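# Four arms set a roller between two rail bars

## Task

Put the roller down inside the yellow bay so it rests between two cross bars lying next to each other, spaced about as far apart as the gap currently beneath the roller; when finished, each bar must be resting on both rails.

## Robot and tools

Setup: four identical Kinova Gen3 arms named arm1, arm2, arm3 and arm4. Each has seven joints, a five-fingered right hand and a wrist camera. Two room cameras, cam_high and cam_low, are fixed and not attached to any arm. Foot positions in the shared scene frame (metres; origin on the floor, +z up; each foot looks along its own +x): arm1 (-0.999, -0.479, 0.785), arm2 (-0.302, 0.519, 0.812), arm3 (0.619, -0.539, 0.849), arm4 (1.221, 0.503, 0.821). arm1 and arm3 stand on the -y side and arm2 and arm4 on the +y side, facing one another. The hand reaches roughly 1.06 m from the joint 1 axis.

move: performs one action. Its optional keys are arm1, arm2, arm3, arm4 and cameras. Each arm key holds an object with "joints" and, optionally, "min_time_s" (0.1 to 8 s, the shortest duration of that arm's motions). "joints" maps joint names to absolute targets. These are not offsets, and a joint you leave out keeps its previous target. Arm joints are in radians: joint1_rad, joint3_rad, joint5_rad and joint7_rad range from -6.283 to 6.283; joint2_rad from -2.249 to 2.249 (0 means upright, positive leans forward); joint4_rad from -2.579 to 2.579 (elbow, 0 means straight); joint6_rad from -2.099 to 2.099 (wrist bend). A positive joint1_rad turns the arm clockwise when viewed from above, and at 0 the arm points along its foot's +x. With joints 1, 3 and 5 at 0 and joint7 at 1.57, the fingers point down ahead of the arm, the palm faces right and the thumb is toward the foot. Hand keys use a unitless scale from -1 to 1, where +1 is open or straight and -1 is closed: hand_little, hand_ring, hand_middle, hand_index, hand_thumb_bend, and hand_thumb_turn (-1 puts the thumb opposite the fingers, +1 beside the palm). Two of them are settings, not motions. hand_force_limit runs from -1 (about 0 N) to +1 (10 N for fingers, 15 N for the thumb). hand_speed runs from -0.96 to 1; full speed is reached at +0.48 or above. At the start of each scene the limit is 0 and the speed is -0.8. "cameras" is a list drawn from arm1_cam_wrist to arm4_cam_wrist, cam_high, cam_low and "all". A move with no action returns the full state plus all images. An action can last at most 15 s. Unknown keys make the call invalid, and values out of range get the call refused. After a refusal or a stop, the remaining move, wait and finished_scene calls in that reply are skipped.

wait: takes seconds (0 to 10) and optionally cameras. It sends no new commands. zoom_image: takes camera and region [x0,y0,x1,y1] in image pixels (image is 672x504, origin at top-left, region no larger than 504x504), and works only on the most recent images. show_instructions displays the reference pages. finished_scene: takes scene (1 to 3) and cannot be undone. The goal must still hold without the robots, and any calls after it in the same reply run in the next scene. Scene 1 is practice.

Reading results: joint_positions are on the same scales as the targets. joint_status gives done, off_target (the joint stopped short and may keep pushing), time_out (the joint holds where it stopped), not_followed (a collision check held the targets back; the arm may try again later), or limit_stop_at_motor_heat. The "move" line names each commanded arm as done or gives its worst status. An arm labelled "as last shown" was not commanded in that call. hand_stopped_by lists, for little, ring, middle, index, thumb_bend and thumb_turn: moving, target, force, stalled or fault. The *_load_n values are fingertip forces in N, positive when the finger is pushed open; a lost grip shows as loads dropping to about 0. Joint velocities are in rad/s, and "within noise" means the arm is still. Joint torques are in N m. Flange force is in the end-effector axes and carries some offset. The hand point sits 0.045 m in front of the palm. Its +z runs along the fingers, +y points out of the palm, and +x goes across the palm away from the thumb. Fingers extend 0.06 to 0.07 m past it. With the thumb turned in front, the hand can wrap objects about 0.035 to 0.065 m thick, and handles down to about 0.025 m. A bracket on the little-finger side can catch on things.

Gripping: a finger motor only starts when its target changes, by at least 0.002. It stops when it reaches the target or when the load hits hand_force_limit, and then locks. To grip gently, close with hand_speed at -0.94 or lower. To grip harder, raise the limit and send a target further closed than the current reading. To release, send a target more open than the reading.

Hazards: the arms do not stop on contact and will keep pushing. Torque limits are 104.5 N m on joints 1 to 4 and 51.3 on joints 5 to 7, but the wrist motors actually yield at about 22.5, 26.7 and 27.8 N m. Going over a torque limit, or deviating more than 5 degrees from the plan, freezes the arm for 10 s. Holding loads or staying stretched out heats the motors; at 75 °C the arm sags and halts. Hard contact between two robots, including one hand closing on another's fingers, ends the scene, so keep the arms apart. Do not drop the roller, let go of it while it is moving, slam it, or knock anything onto the floor or out of the work area. Keep finger loads moderate. Loose objects may occasionally be bumped by outside forces. The scene keeps running while you deliberate.

Each tool is called after "Call:" as name([rows], argument=value, ...), one row to a line, values as JSON.

Reference images:

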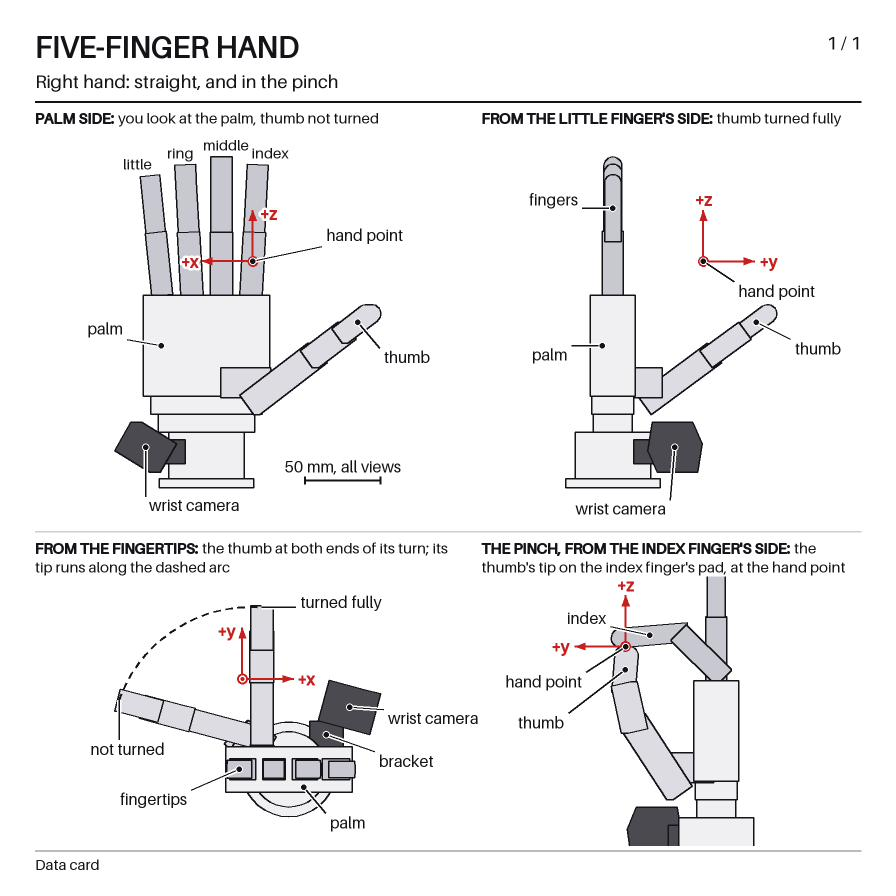

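## Session

Call:
move()

Scene clock: 0.00 s.
Joint torques (N m): no reading
Flange force (N): no reading
Joint velocities: within noise
arm1.joint_positions: joint1_rad=-0.256 joint2_rad=-0.328 joint3_rad=-0.058 joint4_rad=+1.458 joint5_rad=-0.070 joint6_rad=+1.986 joint7_rad=-2.144 hand_little=+1.000 hand_ring=+1.000 hand_middle=+1.000 hand_index=+1.000 hand_thumb_turn=+1.000 hand_thumb_bend=+1.000 hand_force_limit=+0.000 hand_speed=-0.800
arm1.joint_status: not commanded
arm1.hand_stopped_by: target,target,target,target,target,target
arm1.little_load_n: 0.0
arm1.ring_load_n: 0.0
arm1.middle_load_n: 0.0
arm1.index_load_n: 0.0
arm1.thumb_bend_load_n: 0.0
arm1.thumb_turn_load_n: 0.0
arm1.hand: x=-1.0711 y=-0.2724 z=+1.2826 quat_wxyz=(+0.010, +0.552, -0.833, -0.017) (m; scene frame)
arm2.joint_positions: joint1_rad=+0.344 joint2_rad=-0.414 joint3_rad=-0.124 joint4_rad=+1.417 joint5_rad=-0.016 joint6_rad=+1.950 joint7_rad=-1.893 hand_little=+1.000 hand_ring=+1.000 hand_middle=+1.000 hand_index=+1.000 hand_thumb_turn=+1.000 hand_thumb_bend=+1.000 hand_force_limit=+0.000 hand_speed=-0.800
arm2.joint_status: not commanded
arm2.hand_stopped_by: target,target,target,target,target,target
arm2.little_load_n: 0.0
arm2.ring_load_n: 0.0
arm2.middle_load_n: 0.0
arm2.index_load_n: 0.0
arm2.thumb_bend_load_n: 0.0
arm2.thumb_turn_load_n: 0.0
arm2.hand: x=-0.3315 y=+0.3162 z=+1.3420 quat_wxyz=(-0.051, -0.895, -0.435, +0.082) (m; scene frame)
arm3.joint_positions: joint1_rad=-0.202 joint2_rad=-0.404 joint3_rad=-0.047 joint4_rad=+1.533 joint5_rad=-0.079 joint6_rad=+1.971 joint7_rad=-2.100 hand_little=+1.000 hand_ring=+1.000 hand_middle=+1.000 hand_index=+1.000 hand_thumb_turn=+1.000 hand_thumb_bend=+1.000 hand_force_limit=+0.000 hand_speed=-0.800
arm3.joint_status: not commanded
arm3.hand_stopped_by: target,target,target,target,target,target
arm3.little_load_n: 0.0
arm3.ring_load_n: 0.0
arm3.middle_load_n: 0.0
arm3.index_load_n: 0.0
arm3.thumb_bend_load_n: 0.0
arm3.thumb_turn_load_n: 0.0
arm3.hand: x=+0.4988 y=-0.3918 z=+1.3388 quat_wxyz=(+0.014, +0.687, -0.726, -0.029) (m; scene frame)
arm4.joint_positions: joint1_rad=+0.203 joint2_rad=-0.409 joint3_rad=-0.035 joint4_rad=+1.478 joint5_rad=-0.011 joint6_rad=+2.007 joint7_rad=-1.667 hand_little=+1.000 hand_ring=+1.000 hand_middle=+1.000 hand_index=+1.000 hand_thumb_turn=+1.000 hand_thumb_bend=+1.000 hand_force_limit=+0.000 hand_speed=-0.800
arm4.joint_status: not commanded
arm4.hand_stopped_by: target,target,target,target,target,target
arm4.little_load_n: 0.0
arm4.ring_load_n: 0.0
arm4.middle_load_n: 0.0
arm4.index_load_n: 0.0
arm4.thumb_bend_load_n: 0.0
arm4.thumb_turn_load_n: 0.0
arm4.hand: x=+1.2467 y=+0.3359 z=+1.3243 quat_wxyz=(-0.025, -0.757, -0.652, +0.022) (m; scene frame)
pictures: arm1_cam_wrist, arm2_cam_wrist, arm3_cam_wrist, arm4_cam_wrist, cam_high, cam_low

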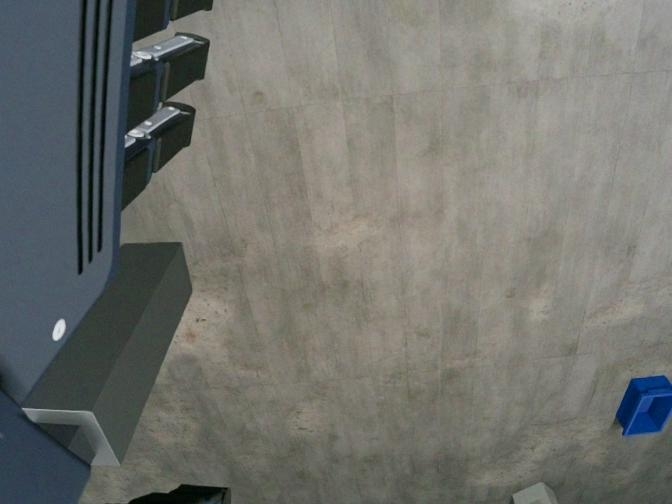

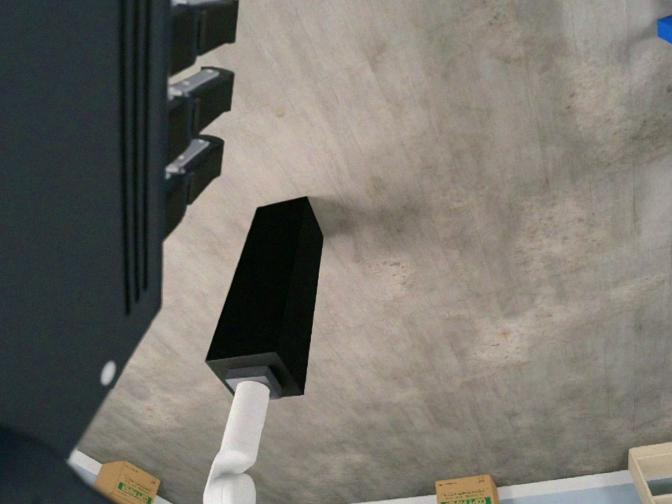

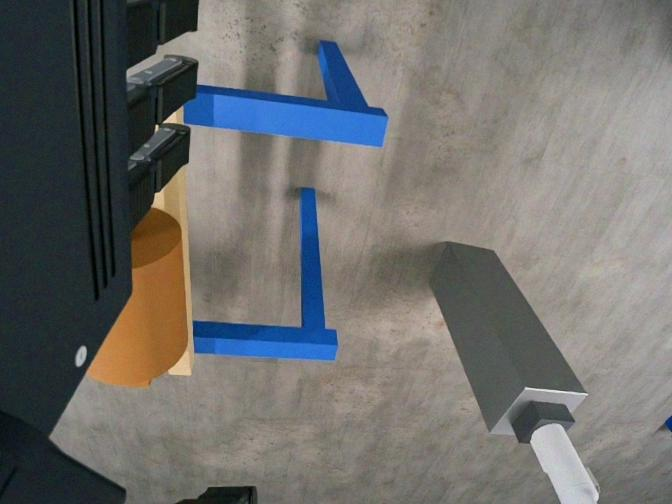

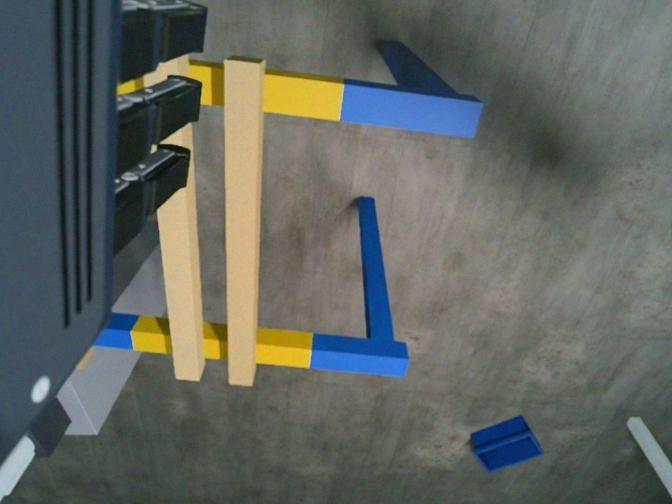

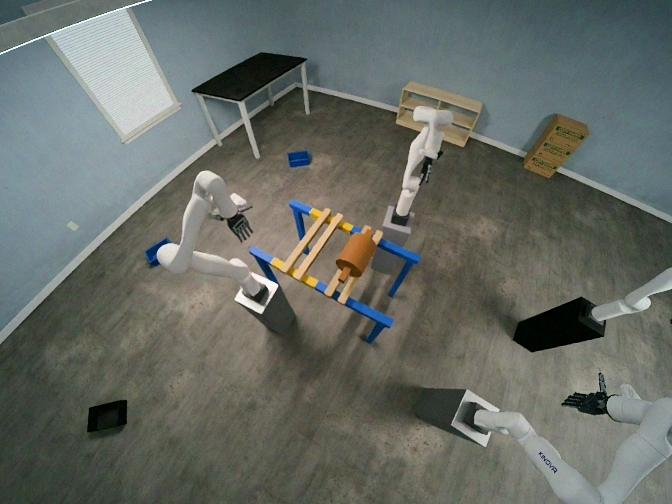

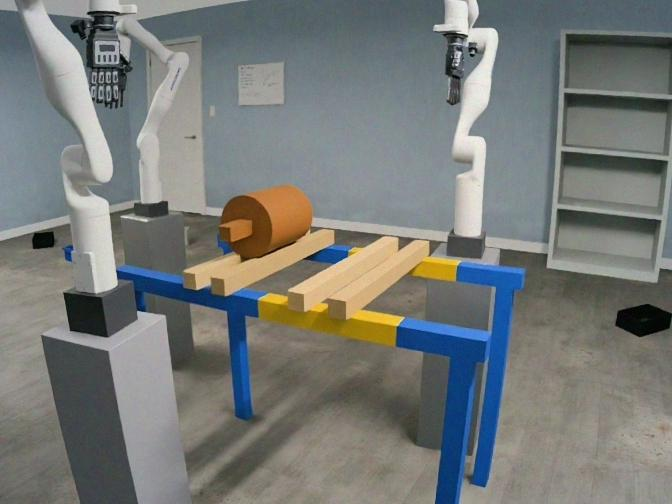

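Call:
zoom_image(camera="cam_low", region=[100, 150, 540, 420])

Call:
zoom_image(camera="cam_high", region=[230, 180, 440, 350])

Call:
zoom_image(camera="arm3_cam_wrist", region=[60, 20, 440, 420])

Call:
zoom_image(camera="arm4_cam_wrist", region=[50, 20, 500, 420])

Scaled by 1.145 from the camera's 672x504 image, which has a finer 960x720 frame.

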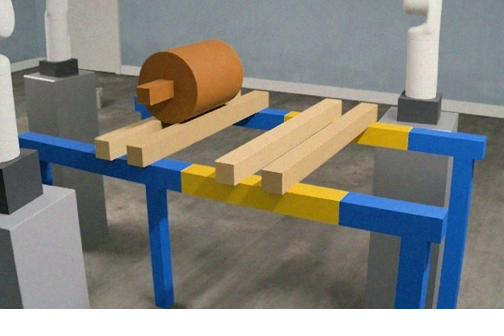

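Scaled by 2.400 from the camera's 672x504 image, which has a finer 960x720 frame.

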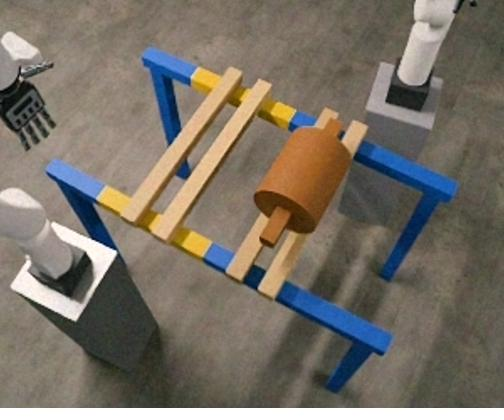

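Scaled by 1.260 from the camera's 672x504 image, which has a finer 960x720 frame.

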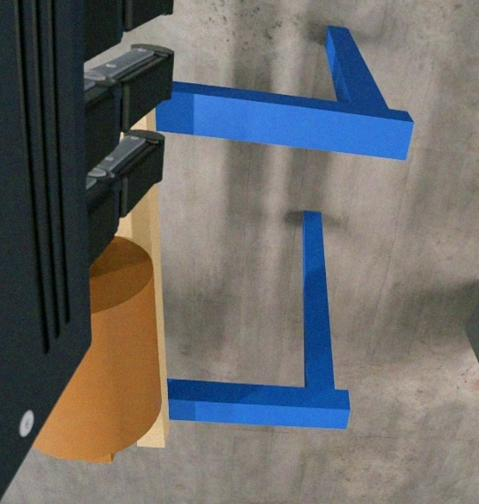

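Scaled by 1.120 from the camera's 672x504 image, which has a finer 960x720 frame.

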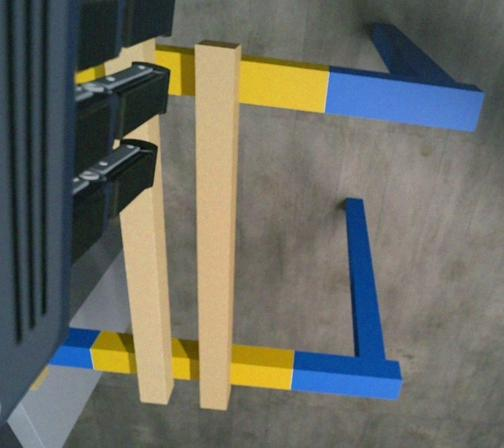

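Call:
zoom_image(camera="cam_low", region=[380, 240, 540, 380])

Call:
zoom_image(camera="cam_low", region=[240, 200, 400, 340])

Call:
zoom_image(camera="cam_low", region=[160, 160, 340, 320])

Call:
zoom_image(camera="cam_high", region=[240, 190, 350, 290])

Call:
zoom_image(camera="cam_high", region=[320, 220, 430, 340])

Scaled by 3.150 from the camera's 672x504 image, which has a finer 960x720 frame.

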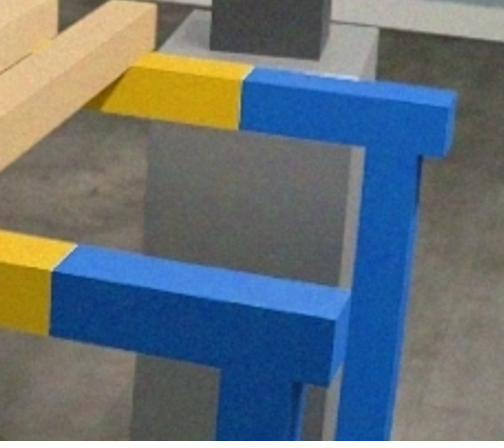

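Scaled by 3.150 from the camera's 672x504 image, which has a finer 960x720 frame.

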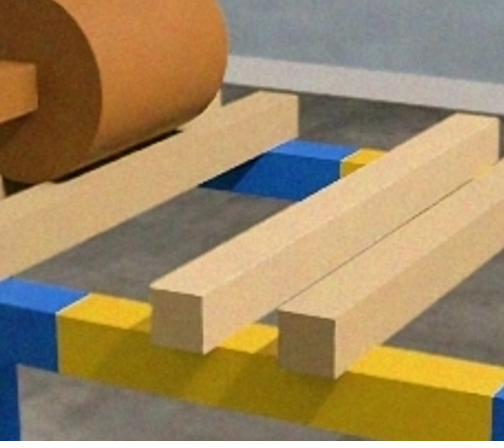

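Scaled by 2.800 from the camera's 672x504 image, which has a finer 960x720 frame.

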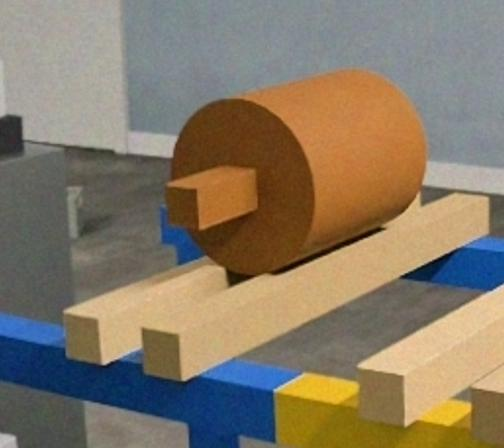

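Scaled by 4.582 from the camera's 672x504 image, which has a finer 960x720 frame.

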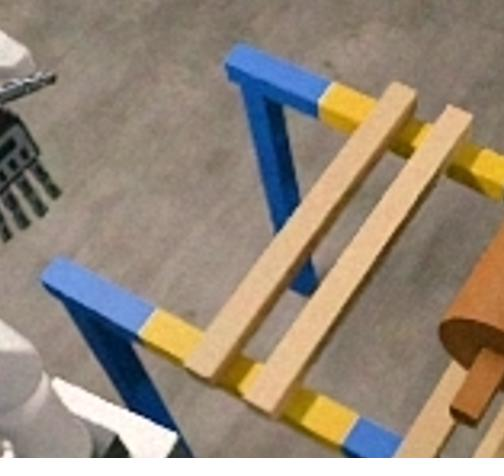

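Scaled by 4.200 from the camera's 672x504 image, which has a finer 960x720 frame.

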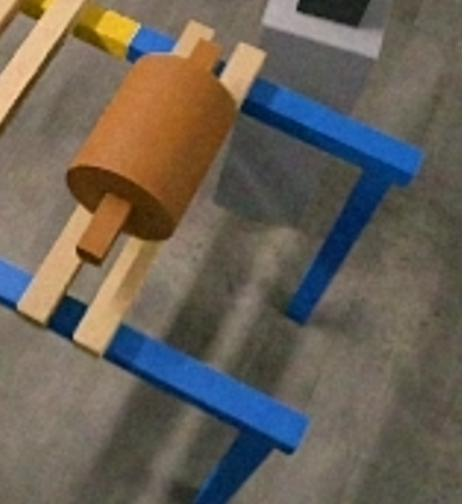

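Call:
move(arm3={"joints":{"joint1_rad":0.957,"joint2_rad":0.050,"joint3_rad":0,"joint4_rad":1.792,"joint5_rad":0,"joint6_rad":1.2996,"joint7_rad":-0.811},"min_time_s":3}, arm4={"joints":{"joint1_rad":1.166,"joint2_rad":0.001,"joint3_rad":0,"joint4_rad":1.752,"joint5_rad":0,"joint6_rad":1.389,"joint7_rad":-0.518},"min_time_s":3}, cameras=["arm3_cam_wrist","arm4_cam_wrist"])

Scene clock: 11.20 s.
Joint torques (N m): arm1=[1.13 -1.51 0.01 -4.73 -0.08 -0.37 -0.32] | arm2=[1.39 0.86 -0.4 -6.77 -0.16 -0.17 0.16] | arm3=[0.26 -9.59 1.59 -8.64 -0.24 0.17 0.08] | arm4=[-1.37 -7.9 1.33 -5.13 -0.07 -0.24 -0.02]
Flange force (N): arm1=[-3.5 0.9 -12.0] | arm2=[-0.8 -2.5 -1.0] | arm3=[-2.3 2.0 3.9] | arm4=[-2.7 -5.6 -8.8]
move: arm3 done; arm4 done
Joint velocities: within noise
arm1, arm2: as last shown
arm2.little_load_n: -0.5
arm2.index_load_n: -0.5
arm3.joint_positions: joint1_rad=+0.957 joint2_rad=+0.050 joint3_rad=+0.000 joint4_rad=+1.792 joint5_rad=+0.000 joint6_rad=+1.300 joint7_rad=-0.811 hand_little=+1.000 hand_ring=+1.000 hand_middle=+1.000 hand_index=+1.000 hand_thumb_turn=+1.000 hand_thumb_bend=+1.000 hand_force_limit=+0.000 hand_speed=-0.800
arm3.joint_status: all done
arm3.hand_stopped_by: target,target,target,target,target,target
arm3.little_load_n: 0.0
arm3.ring_load_n: 0.0
arm3.middle_load_n: 0.5
arm3.index_load_n: 0.0
arm3.thumb_bend_load_n: 0.0
arm3.thumb_turn_load_n: 0.0
arm3.hand: x=+0.7975 y=-0.2931 z=+1.1514 quat_wxyz=(-0.006, +0.707, -0.707, -0.001) (m; scene frame)
arm4.joint_positions: joint1_rad=+1.166 joint2_rad=+0.001 joint3_rad=+0.000 joint4_rad=+1.752 joint5_rad=+0.000 joint6_rad=+1.389 joint7_rad=-0.518 hand_little=+1.000 hand_ring=+1.000 hand_middle=+1.000 hand_index=+1.000 hand_thumb_turn=+1.000 hand_thumb_bend=+1.000 hand_force_limit=+0.000 hand_speed=-0.800
arm4.joint_status: all done
arm4.hand_stopped_by: target,target,target,target,target,target
arm4.little_load_n: 0.0
arm4.ring_load_n: 0.0
arm4.middle_load_n: 0.0
arm4.index_load_n: 0.0
arm4.thumb_bend_load_n: 0.0
arm4.thumb_turn_load_n: 0.0
arm4.hand: x=+0.9980 y=+0.3406 z=+1.1461 quat_wxyz=(-0.003, -0.707, -0.707, -0.002) (m; scene frame)
pictures: arm3_cam_wrist, arm4_cam_wrist
camera_calibration:
arm3_cam_wrist: T_world_to_cam=[[-0.975234, -0.221065, 0.00700983, 0.701212], [-0.179957, 0.811514, 0.555932, -0.26648], [-0.128586, 0.540902, -0.831199, 1.33479], [0, 0, 0, 1]] pos_world=[0.807525, -0.350724, 1.2527]
arm4_cam_wrist: T_world_to_cam=[[0.968145, 0.250345, 0.00481213, -1.05297], [0.219127, -0.856405, 0.467497, -0.453224], [0.121157, -0.45155, -0.883982, 1.15897], [0, 0, 0, 1]] pos_world=[0.978323, 0.398796, 1.24146]

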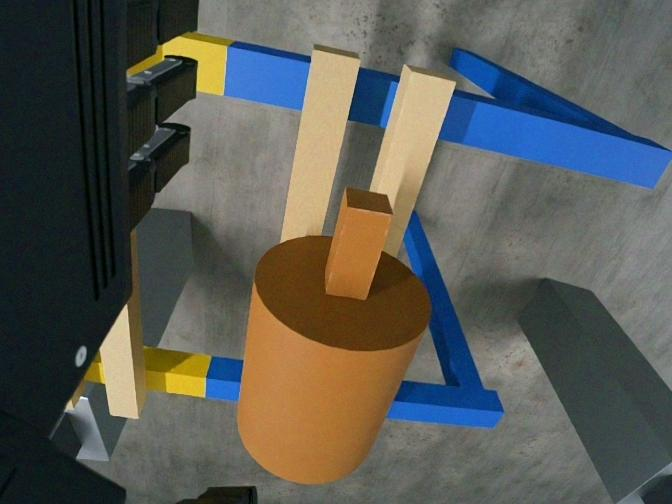

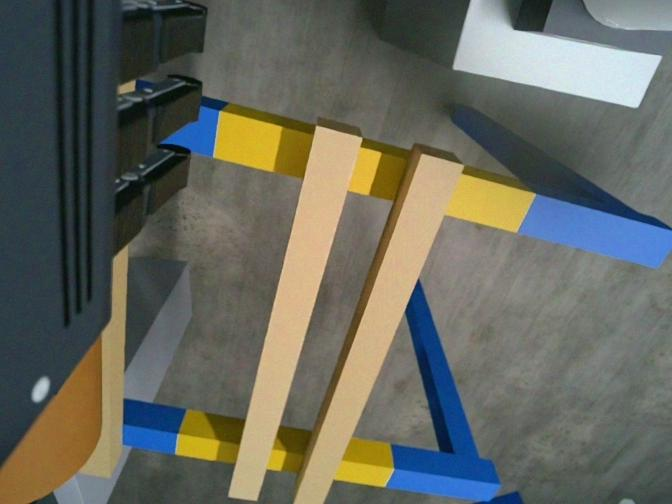

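Call:
zoom_image(camera="arm3_cam_wrist", region=[200, 20, 480, 230])

Call:
zoom_image(camera="arm3_cam_wrist", region=[220, 160, 480, 355])

Call:
zoom_image(camera="arm4_cam_wrist", region=[200, 90, 480, 300])

Call:
zoom_image(camera="arm4_cam_wrist", region=[120, 360, 400, 504])

Scaled by 1.800 from the camera's 672x504 image, which has a finer 960x720 frame.

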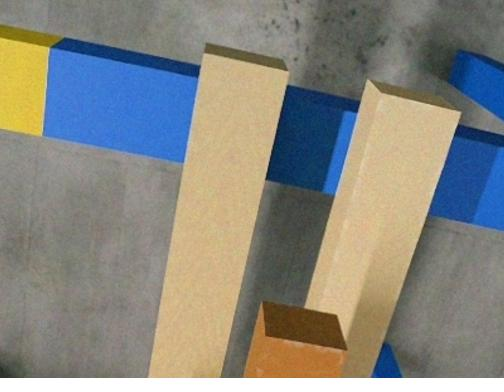

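Scaled by 1.938 from the camera's 672x504 image, which has a finer 960x720 frame.

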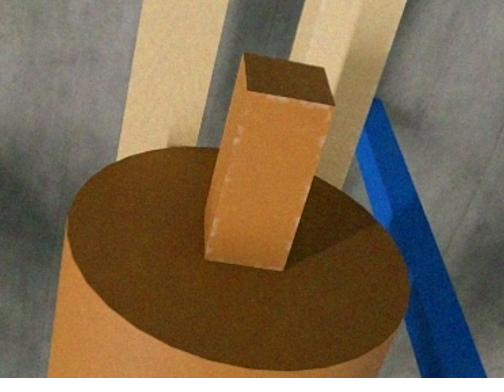

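Scaled by 1.800 from the camera's 672x504 image, which has a finer 960x720 frame.

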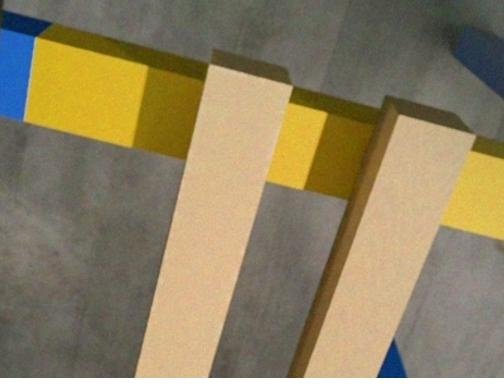

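Scaled by 1.800 from the camera's 672x504 image, which has a finer 960x720 frame.

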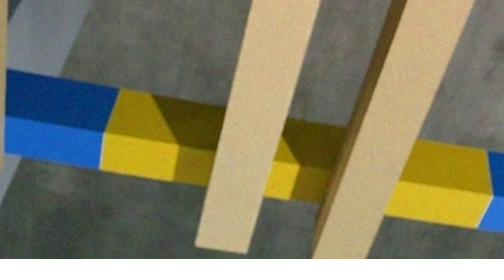

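Call:
move(arm3={"joints":{"joint1_rad":1.328,"joint2_rad":0.6362,"joint4_rad":0.9428,"joint6_rad":1.5626,"joint7_rad":-0.4398},"min_time_s":2}, arm4={"joints":{"joint1_rad":1.2926,"joint2_rad":0.4844,"joint4_rad":1.113,"joint6_rad":1.5442,"joint7_rad":-0.3915},"min_time_s":2}, cameras=["arm3_cam_wrist","arm4_cam_wrist"])

Call:
zoom_image(camera="arm3_cam_wrist", region=[200, 20, 480, 230])

Call:
zoom_image(camera="arm4_cam_wrist", region=[200, 90, 480, 300])

Scene clock: 15.50 s.
Joint torques (N m): arm1=[1.07 -1.65 -0.04 -4.6 -0.08 -0.42 -0.35] | arm2=[1.33 0.89 -0.4 -6.79 -0.15 -0.2 0.08] | arm3=[0.17 -20.76 1.79 -8.82 -0.26 0.17 0.14] | arm4=[-1.38 -17.35 1.48 -5.28 -0.08 -0.26 0]
Flange force (N): arm1=[-4.0 0.9 -12.8] | arm2=[-0.8 -2.8 -1.0] | arm3=[-1.0 0.2 3.5] | arm4=[-2.5 -13.1 -9.4]
move: arm3 done; arm4 done
Joint velocities: within noise
arm1, arm2: as last shown
arm2.little_load_n: 0.0
arm2.index_load_n: 0.0
arm3.joint_positions: joint1_rad=+1.328 joint2_rad=+0.636 joint3_rad=+0.000 joint4_rad=+0.943 joint5_rad=+0.000 joint6_rad=+1.563 joint7_rad=-0.440 hand_little=+1.000 hand_ring=+1.000 hand_middle=+1.000 hand_index=+1.000 hand_thumb_turn=+1.000 hand_thumb_bend=+1.000 hand_force_limit=+0.000 hand_speed=-0.800
arm3.joint_status: all done
arm3.hand_stopped_by: target,target,target,target,target,target
arm3.little_load_n: 0.0
arm3.ring_load_n: 0.0
arm3.middle_load_n: 0.0
arm3.index_load_n: 0.0
arm3.thumb_bend_load_n: 0.0
arm3.thumb_turn_load_n: 0.0
arm3.hand: x=+1.0776 y=-0.2928 z=+1.1531 quat_wxyz=(-0.006, +0.707, -0.707, -0.001) (m; scene frame)
arm4.joint_positions: joint1_rad=+1.293 joint2_rad=+0.484 joint3_rad=+0.000 joint4_rad=+1.113 joint5_rad=+0.000 joint6_rad=+1.544 joint7_rad=-0.392 hand_little=+1.000 hand_ring=+1.000 hand_middle=+1.000 hand_index=+1.000 hand_thumb_turn=+1.000 hand_thumb_bend=+1.000 hand_force_limit=+0.000 hand_speed=-0.800
arm4.joint_status: all done
arm4.hand_stopped_by: target,target,target,target,target,target
arm4.little_load_n: 0.0
arm4.ring_load_n: 0.0
arm4.middle_load_n: 0.0
arm4.index_load_n: 0.0
arm4.thumb_bend_load_n: 0.0
arm4.thumb_turn_load_n: 0.0
arm4.hand: x=+0.7980 y=+0.3007 z=+1.1449 quat_wxyz=(-0.003, -0.707, -0.707, -0.002) (m; scene frame)
pictures: arm3_cam_wrist, arm4_cam_wrist
camera_calibration:
arm3_cam_wrist: T_world_to_cam=[[-0.975156, -0.221408, 0.00701363, 0.974121], [-0.180235, 0.811429, 0.555966, -0.21705], [-0.128786, 0.540889, -0.831176, 1.37223], [0, 0, 0, 1]] pos_world=[1.08752, -0.350425, 1.2544]
arm4_cam_wrist: T_world_to_cam=[[0.968177, 0.250227, 0.00438119, -0.848891], [0.219207, -0.856344, 0.467571, -0.443207], [0.120751, -0.451731, -0.883945, 1.16445], [0, 0, 0, 1]] pos_world=[0.778423, 0.358896, 1.24026]

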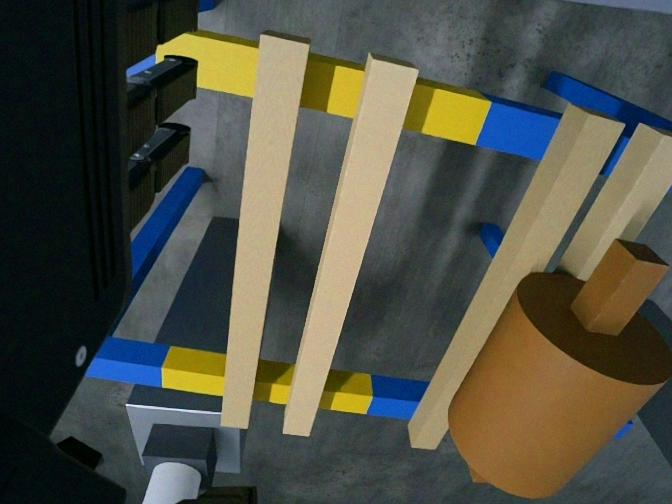

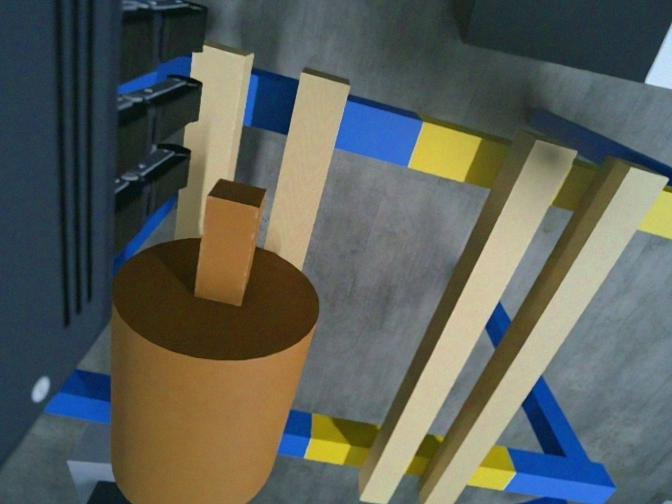

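Scaled by 1.800 from the camera's 672x504 image, which has a finer 960x720 frame.

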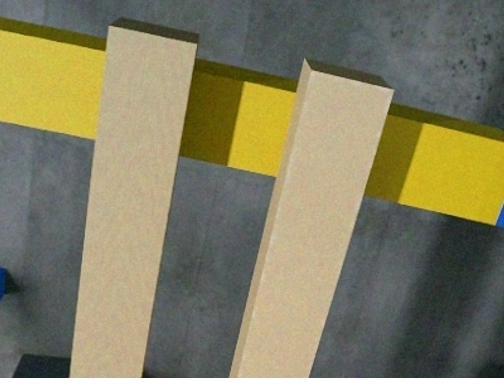

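Scaled by 1.800 from the camera's 672x504 image, which has a finer 960x720 frame.

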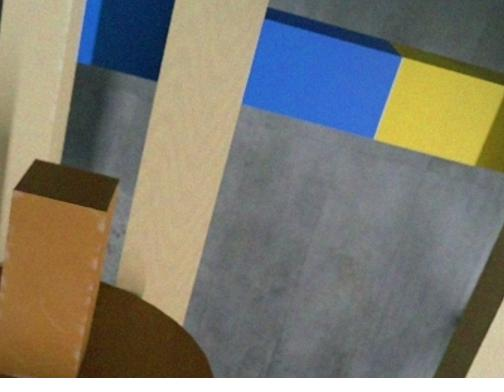

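Call:
zoom_image(camera="arm4_cam_wrist", region=[180, 30, 370, 170])

Call:
zoom_image(camera="arm4_cam_wrist", region=[100, 160, 340, 380])

Call:
zoom_image(camera="arm3_cam_wrist", region=[540, 90, 672, 200])

Scaled by 2.653 from the camera's 672x504 image, which has a finer 960x720 frame.

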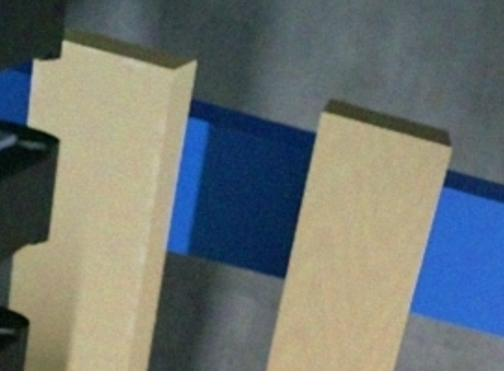

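Scaled by 2.100 from the camera's 672x504 image, which has a finer 960x720 frame.

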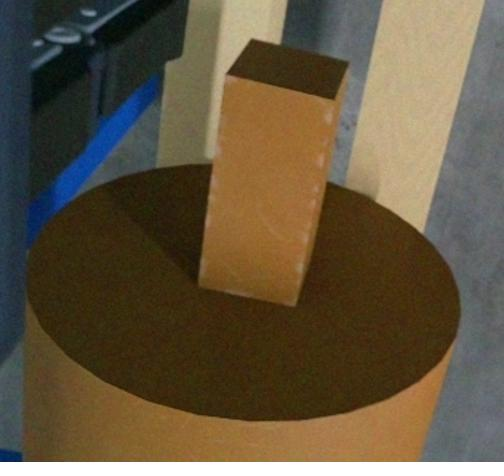

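Scaled by 3.818 from the camera's 672x504 image, which has a finer 960x720 frame.

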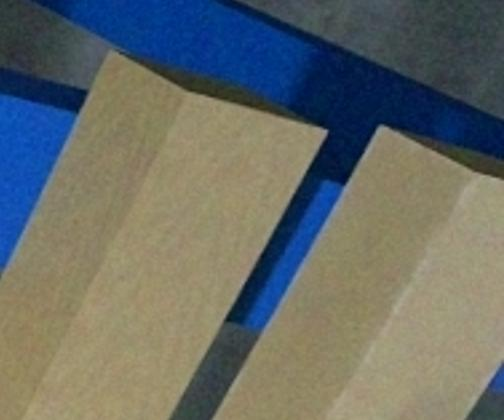

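Call:
move(arm4={"joints":{"joint1_rad":0.5812,"joint2_rad":0.6734,"joint4_rad":1.0903,"joint6_rad":1.3779,"joint7_rad":-1.0888},"min_time_s":3})

Call:
move(arm4={"joints":{"joint2_rad":0.8776,"joint4_rad":1.3588,"joint6_rad":0.9052},"min_time_s":2.5}, cameras=["arm3_cam_wrist","arm4_cam_wrist","cam_low"])

Scene clock: 30.60 s.
Joint torques (N m): arm1=[1.08 -1.51 0.04 -4.62 -0.06 -0.4 -0.3] | arm2=[1.36 0.91 -0.4 -6.87 -0.22 -0.24 0.09] | arm3=[0.14 -20.76 1.87 -8.83 -0.24 0.15 0.08] | arm4=[-1.44 -20.27 1.5 -5.17 -0.07 -0.27 -0.04]
Flange force (N): arm1=[-3.5 1.1 -12.5] | arm2=[-0.6 -2.9 -0.7] | arm3=[-0.8 0.1 3.4] | arm4=[-11.9 -9.5 -6.9]
move: arm4 done
Joint velocities: within noise
arm1, arm2, arm3: as last shown
arm1.thumb_bend_load_n: -0.5
arm3.ring_load_n: 0.5
arm4.joint_positions: joint1_rad=+0.581 joint2_rad=+0.673 joint3_rad=+0.000 joint4_rad=+1.090 joint5_rad=+0.000 joint6_rad=+1.378 joint7_rad=-1.089 hand_little=+1.000 hand_ring=+1.000 hand_middle=+1.000 hand_index=+1.000 hand_thumb_turn=+1.000 hand_thumb_bend=+1.000 hand_force_limit=+0.000 hand_speed=-0.800
arm4.joint_status: all done
arm4.hand_stopped_by: target,target,target,target,target,target
arm4.little_load_n: 0.0
arm4.ring_load_n: 0.0
arm4.middle_load_n: 0.0
arm4.index_load_n: 0.0
arm4.thumb_bend_load_n: 0.0
arm4.thumb_turn_load_n: 0.0
arm4.hand: x=+1.0003 y=-0.0254 z=+1.0512 quat_wxyz=(-0.003, -0.702, -0.712, -0.002) (m; scene frame)
pictures: none

Scene clock: 33.40 s.
Joint torques (N m): arm1=[1.11 -1.51 -0.05 -4.77 -0.03 -0.37 -0.36] | arm2=[1.38 0.85 -0.28 -6.82 -0.15 -0.2 0.07] | arm3=[0.1 -20.73 1.7 -8.84 -0.22 0.2 0.06] | arm4=[-1.44 -21.49 1.57 -3.58 -0.05 -0.27 -0.02]
Flange force (N): arm1=[-3.6 0.6 -11.8] | arm2=[-0.7 -2.4 -0.9] | arm3=[-0.6 0.3 3.6] | arm4=[-10.6 -9.1 -1.5]
move: arm4 done
Joint velocities: within noise
arm1, arm2, arm3: as last shown
arm1.thumb_bend_load_n: 0.0
arm2.middle_load_n: 0.5
arm3.ring_load_n: 0.0
arm4.joint_positions: joint1_rad=+0.581 joint2_rad=+0.878 joint3_rad=+0.000 joint4_rad=+1.359 joint5_rad=+0.000 joint6_rad=+0.905 joint7_rad=-1.089 hand_little=+1.000 hand_ring=+1.000 hand_middle=+1.000 hand_index=+1.000 hand_thumb_turn=+1.000 hand_thumb_bend=+1.000 hand_force_limit=+0.000 hand_speed=-0.800
arm4.joint_status: all done
arm4.hand_stopped_by: target,target,target,target,target,target
arm4.little_load_n: 0.0
arm4.ring_load_n: 0.0
arm4.middle_load_n: 0.0
arm4.index_load_n: 0.0
arm4.thumb_bend_load_n: 0.0
arm4.thumb_turn_load_n: 0.0
arm4.hand: x=+1.0017 y=-0.0255 z=+0.8573 quat_wxyz=(-0.003, -0.702, -0.712, -0.002) (m; scene frame)
pictures: arm3_cam_wrist, arm4_cam_wrist, cam_low
camera_calibration:
arm3_cam_wrist: T_world_to_cam=[[-0.975168, -0.221356, 0.00693192, 0.974255], [-0.180239, 0.811439, 0.555951, -0.217024], [-0.128688, 0.540896, -0.831186, 1.37214], [0, 0, 0, 1]] pos_world=[1.08752, -0.350425, 1.2544]
arm4_cam_wrist: T_world_to_cam=[[0.964554, 0.26385, 0.00430086, -0.959117], [0.23128, -0.853114, 0.46766, -0.644712], [0.127061, -0.450089, -0.883898, 0.732018], [0, 0, 0, 1]] pos_world=[0.981218, 0.0325233, 0.95266]

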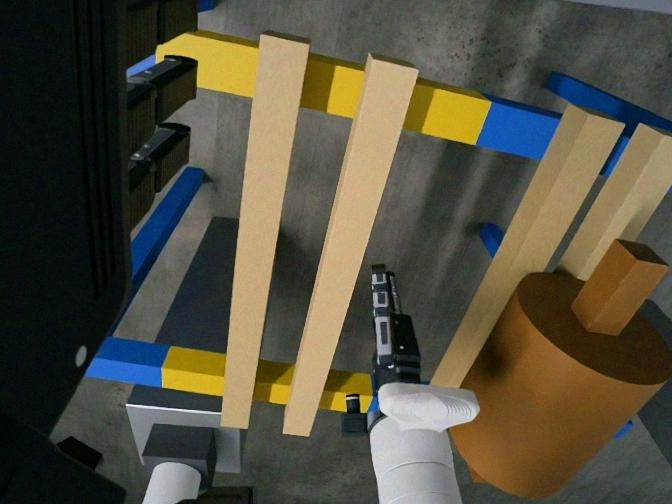

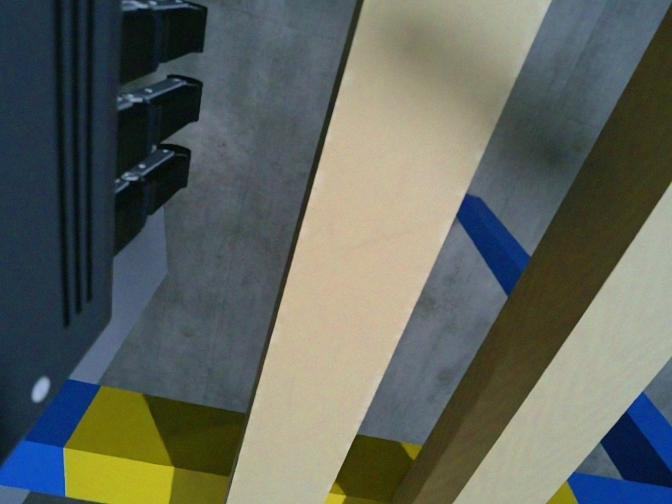

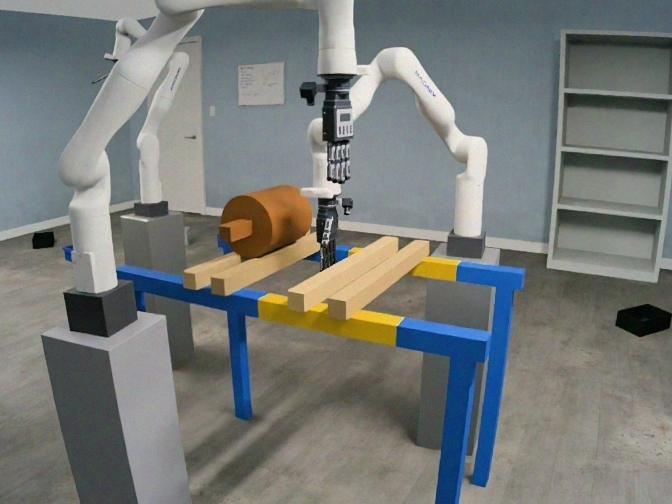

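Call:
move(arm4={"joints":{"joint1_rad":0.5024,"joint2_rad":0.8367,"joint4_rad":1.4539,"joint6_rad":0.8510,"joint7_rad":-1.1676},"min_time_s":3}, cameras=["arm3_cam_wrist","arm4_cam_wrist"])

Call:
zoom_image(camera="arm3_cam_wrist", region=[200, 20, 480, 230])

Scene clock: 36.87 s.
Joint torques (N m): arm1=[1.01 -1.5 -0.03 -4.61 -0.08 -0.45 -0.37] | arm2=[1.4 0.95 -0.48 -6.73 -0.16 -0.24 0.14] | arm3=[0.18 -20.77 1.77 -8.83 -0.23 0.17 0.05] | arm4=[-2.59 -20.56 0.39 -3.11 -0.51 -0.11 0.09]
Flange force (N): arm1=[-3.7 0.7 -12.7] | arm2=[-0.7 -2.9 -1.3] | arm3=[-0.8 0.1 3.5] | arm4=[-10.0 -9.9 -1.5]
move: arm4 done
Joint velocities: within noise
arm1, arm2, arm3: as last shown
arm2.middle_load_n: 0.0
arm4.joint_positions: joint1_rad=+0.502 joint2_rad=+0.837 joint3_rad=+0.000 joint4_rad=+1.454 joint5_rad=+0.000 joint6_rad=+0.851 joint7_rad=-1.168 hand_little=+1.000 hand_ring=+1.000 hand_middle=+1.000 hand_index=+1.000 hand_thumb_turn=+1.000 hand_thumb_bend=+1.000 hand_force_limit=+0.000 hand_speed=-0.800
arm4.joint_status: all done
arm4.hand_stopped_by: target,target,target,target,target,target
arm4.little_load_n: 0.0
arm4.ring_load_n: 0.0
arm4.middle_load_n: 0.0
arm4.index_load_n: 0.5
arm4.thumb_bend_load_n: 0.0
arm4.thumb_turn_load_n: 0.0
arm4.hand: x=+1.0501 y=-0.0255 z=+0.8575 quat_wxyz=(-0.003, -0.702, -0.712, -0.002) (m; scene frame)
pictures: arm3_cam_wrist, arm4_cam_wrist
camera_calibration:
arm3_cam_wrist: T_world_to_cam=[[-0.975168, -0.221356, 0.00693192, 0.974255], [-0.180239, 0.811439, 0.555951, -0.217024], [-0.128688, 0.540896, -0.831186, 1.37214], [0, 0, 0, 1]] pos_world=[1.08752, -0.350425, 1.2544]
arm4_cam_wrist: T_world_to_cam=[[0.964548, 0.263873, 0.0042879, -1.00588], [0.231307, -0.853107, 0.46766, -0.65605], [0.127061, -0.450089, -0.883898, 0.726033], [0, 0, 0, 1]] pos_world=[1.02972, 0.0325232, 0.95286]

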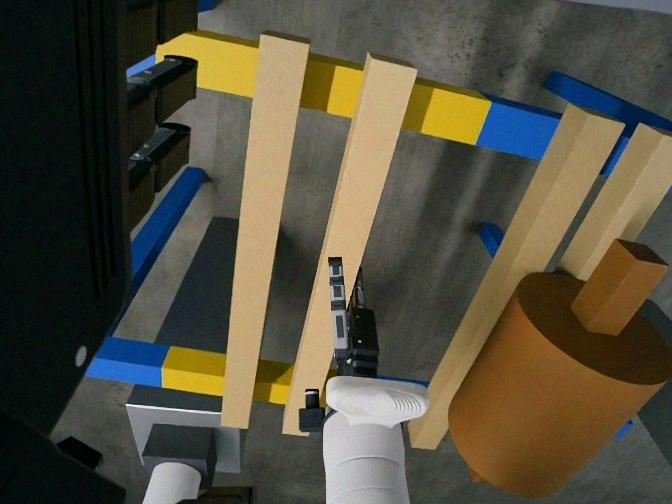

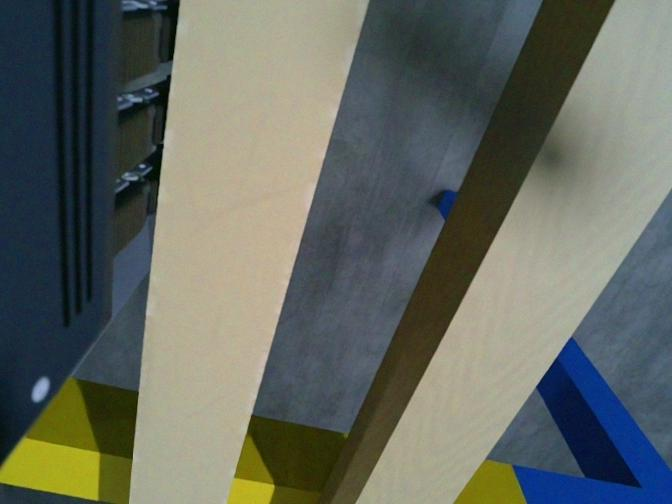

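Scaled by 1.800 from the camera's 672x504 image, which has a finer 960x720 frame.

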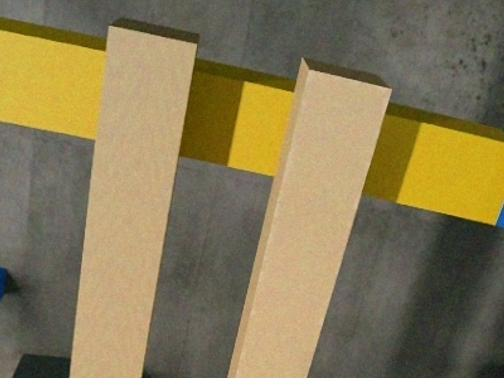

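Call:
move(arm4={"joints":{"joint1_rad":0.4897,"joint2_rad":0.8312,"joint4_rad":1.4668,"joint6_rad":0.8436,"joint7_rad":-1.1803},"min_time_s":2}, cameras=["arm3_cam_wrist","arm4_cam_wrist"])

Call:
zoom_image(camera="arm3_cam_wrist", region=[200, 20, 480, 230])

Call:
zoom_image(camera="arm3_cam_wrist", region=[180, 330, 350, 450])

Scene clock: 39.57 s.
Joint torques (N m): arm1=[1.06 -1.61 -0.02 -4.64 -0.08 -0.44 -0.3] | arm2=[1.37 0.94 -0.46 -6.82 -0.06 -0.19 0.07] | arm3=[0.15 -20.7 1.75 -8.89 -0.29 0.15 0.09] | arm4=[-2.34 -20.95 0.64 -3.24 -0.44 -0.11 0.05]
Flange force (N): arm1=[-3.7 1.0 -12.7] | arm2=[-0.6 -3.0 -0.8] | arm3=[-0.7 0.6 3.6] | arm4=[-10.4 -9.5 -0.6]
move: arm4 done
Joint velocities: within noise
arm1, arm2, arm3: as last shown
arm4.joint_positions: joint1_rad=+0.490 joint2_rad=+0.831 joint3_rad=+0.000 joint4_rad=+1.467 joint5_rad=+0.000 joint6_rad=+0.844 joint7_rad=-1.180 hand_little=+1.000 hand_ring=+1.000 hand_middle=+1.000 hand_index=+1.000 hand_thumb_turn=+1.000 hand_thumb_bend=+1.000 hand_force_limit=+0.000 hand_speed=-0.800
arm4.joint_status: all done
arm4.hand_stopped_by: target,target,target,target,target,target
arm4.little_load_n: 0.0
arm4.ring_load_n: 0.0
arm4.middle_load_n: 0.0
arm4.index_load_n: 0.5
arm4.thumb_bend_load_n: 0.0
arm4.thumb_turn_load_n: 0.0
arm4.hand: x=+1.0576 y=-0.0255 z=+0.8576 quat_wxyz=(-0.003, -0.702, -0.712, -0.002) (m; scene frame)
pictures: arm3_cam_wrist, arm4_cam_wrist
camera_calibration:
arm3_cam_wrist: T_world_to_cam=[[-0.975168, -0.221356, 0.00693192, 0.974255], [-0.180239, 0.811439, 0.555951, -0.217024], [-0.128688, 0.540896, -0.831186, 1.37214], [0, 0, 0, 1]] pos_world=[1.08752, -0.350425, 1.2544]
arm4_cam_wrist: T_world_to_cam=[[0.96457, 0.263791, 0.00433339, -1.01318], [0.231214, -0.853132, 0.46766, -0.657687], [0.127062, -0.450088, -0.883898, 0.725079], [0, 0, 0, 1]] pos_world=[1.03722, 0.0325236, 0.95286]

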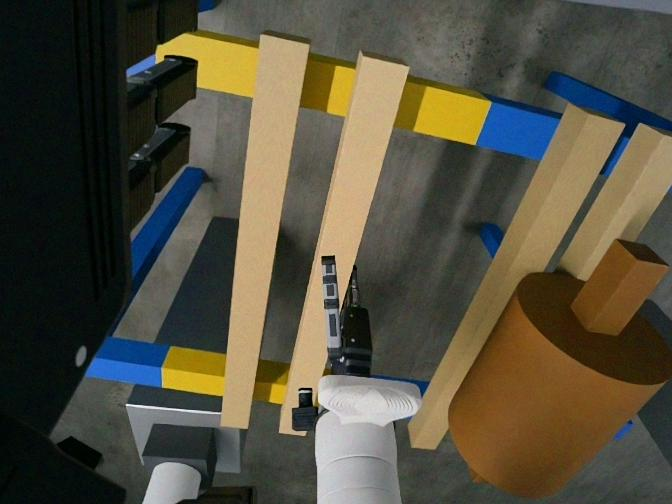

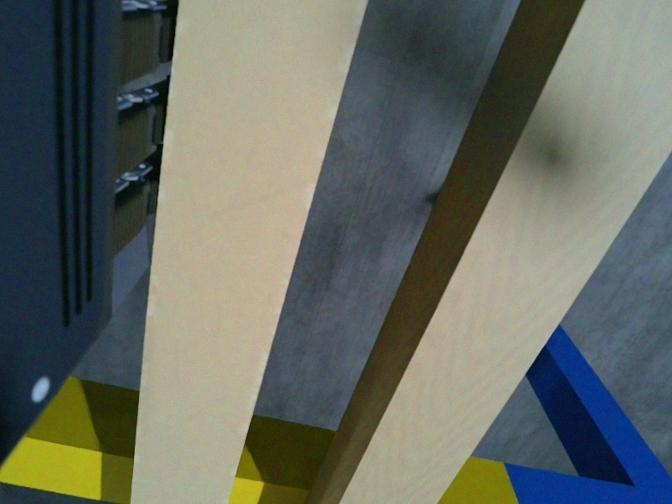

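Scaled by 1.800 from the camera's 672x504 image, which has a finer 960x720 frame.

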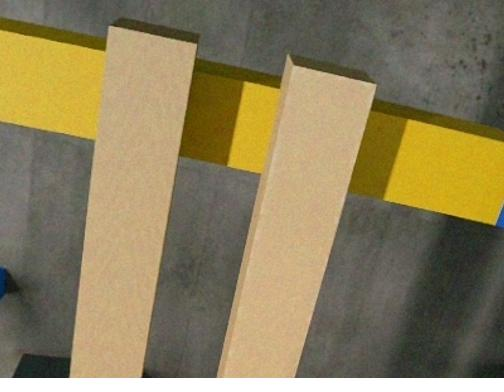

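Scaled by 2.965 from the camera's 672x504 image, which has a finer 960x720 frame.

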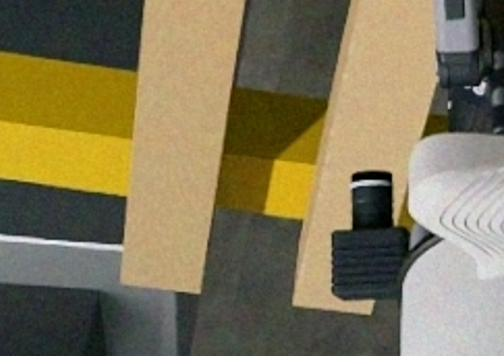

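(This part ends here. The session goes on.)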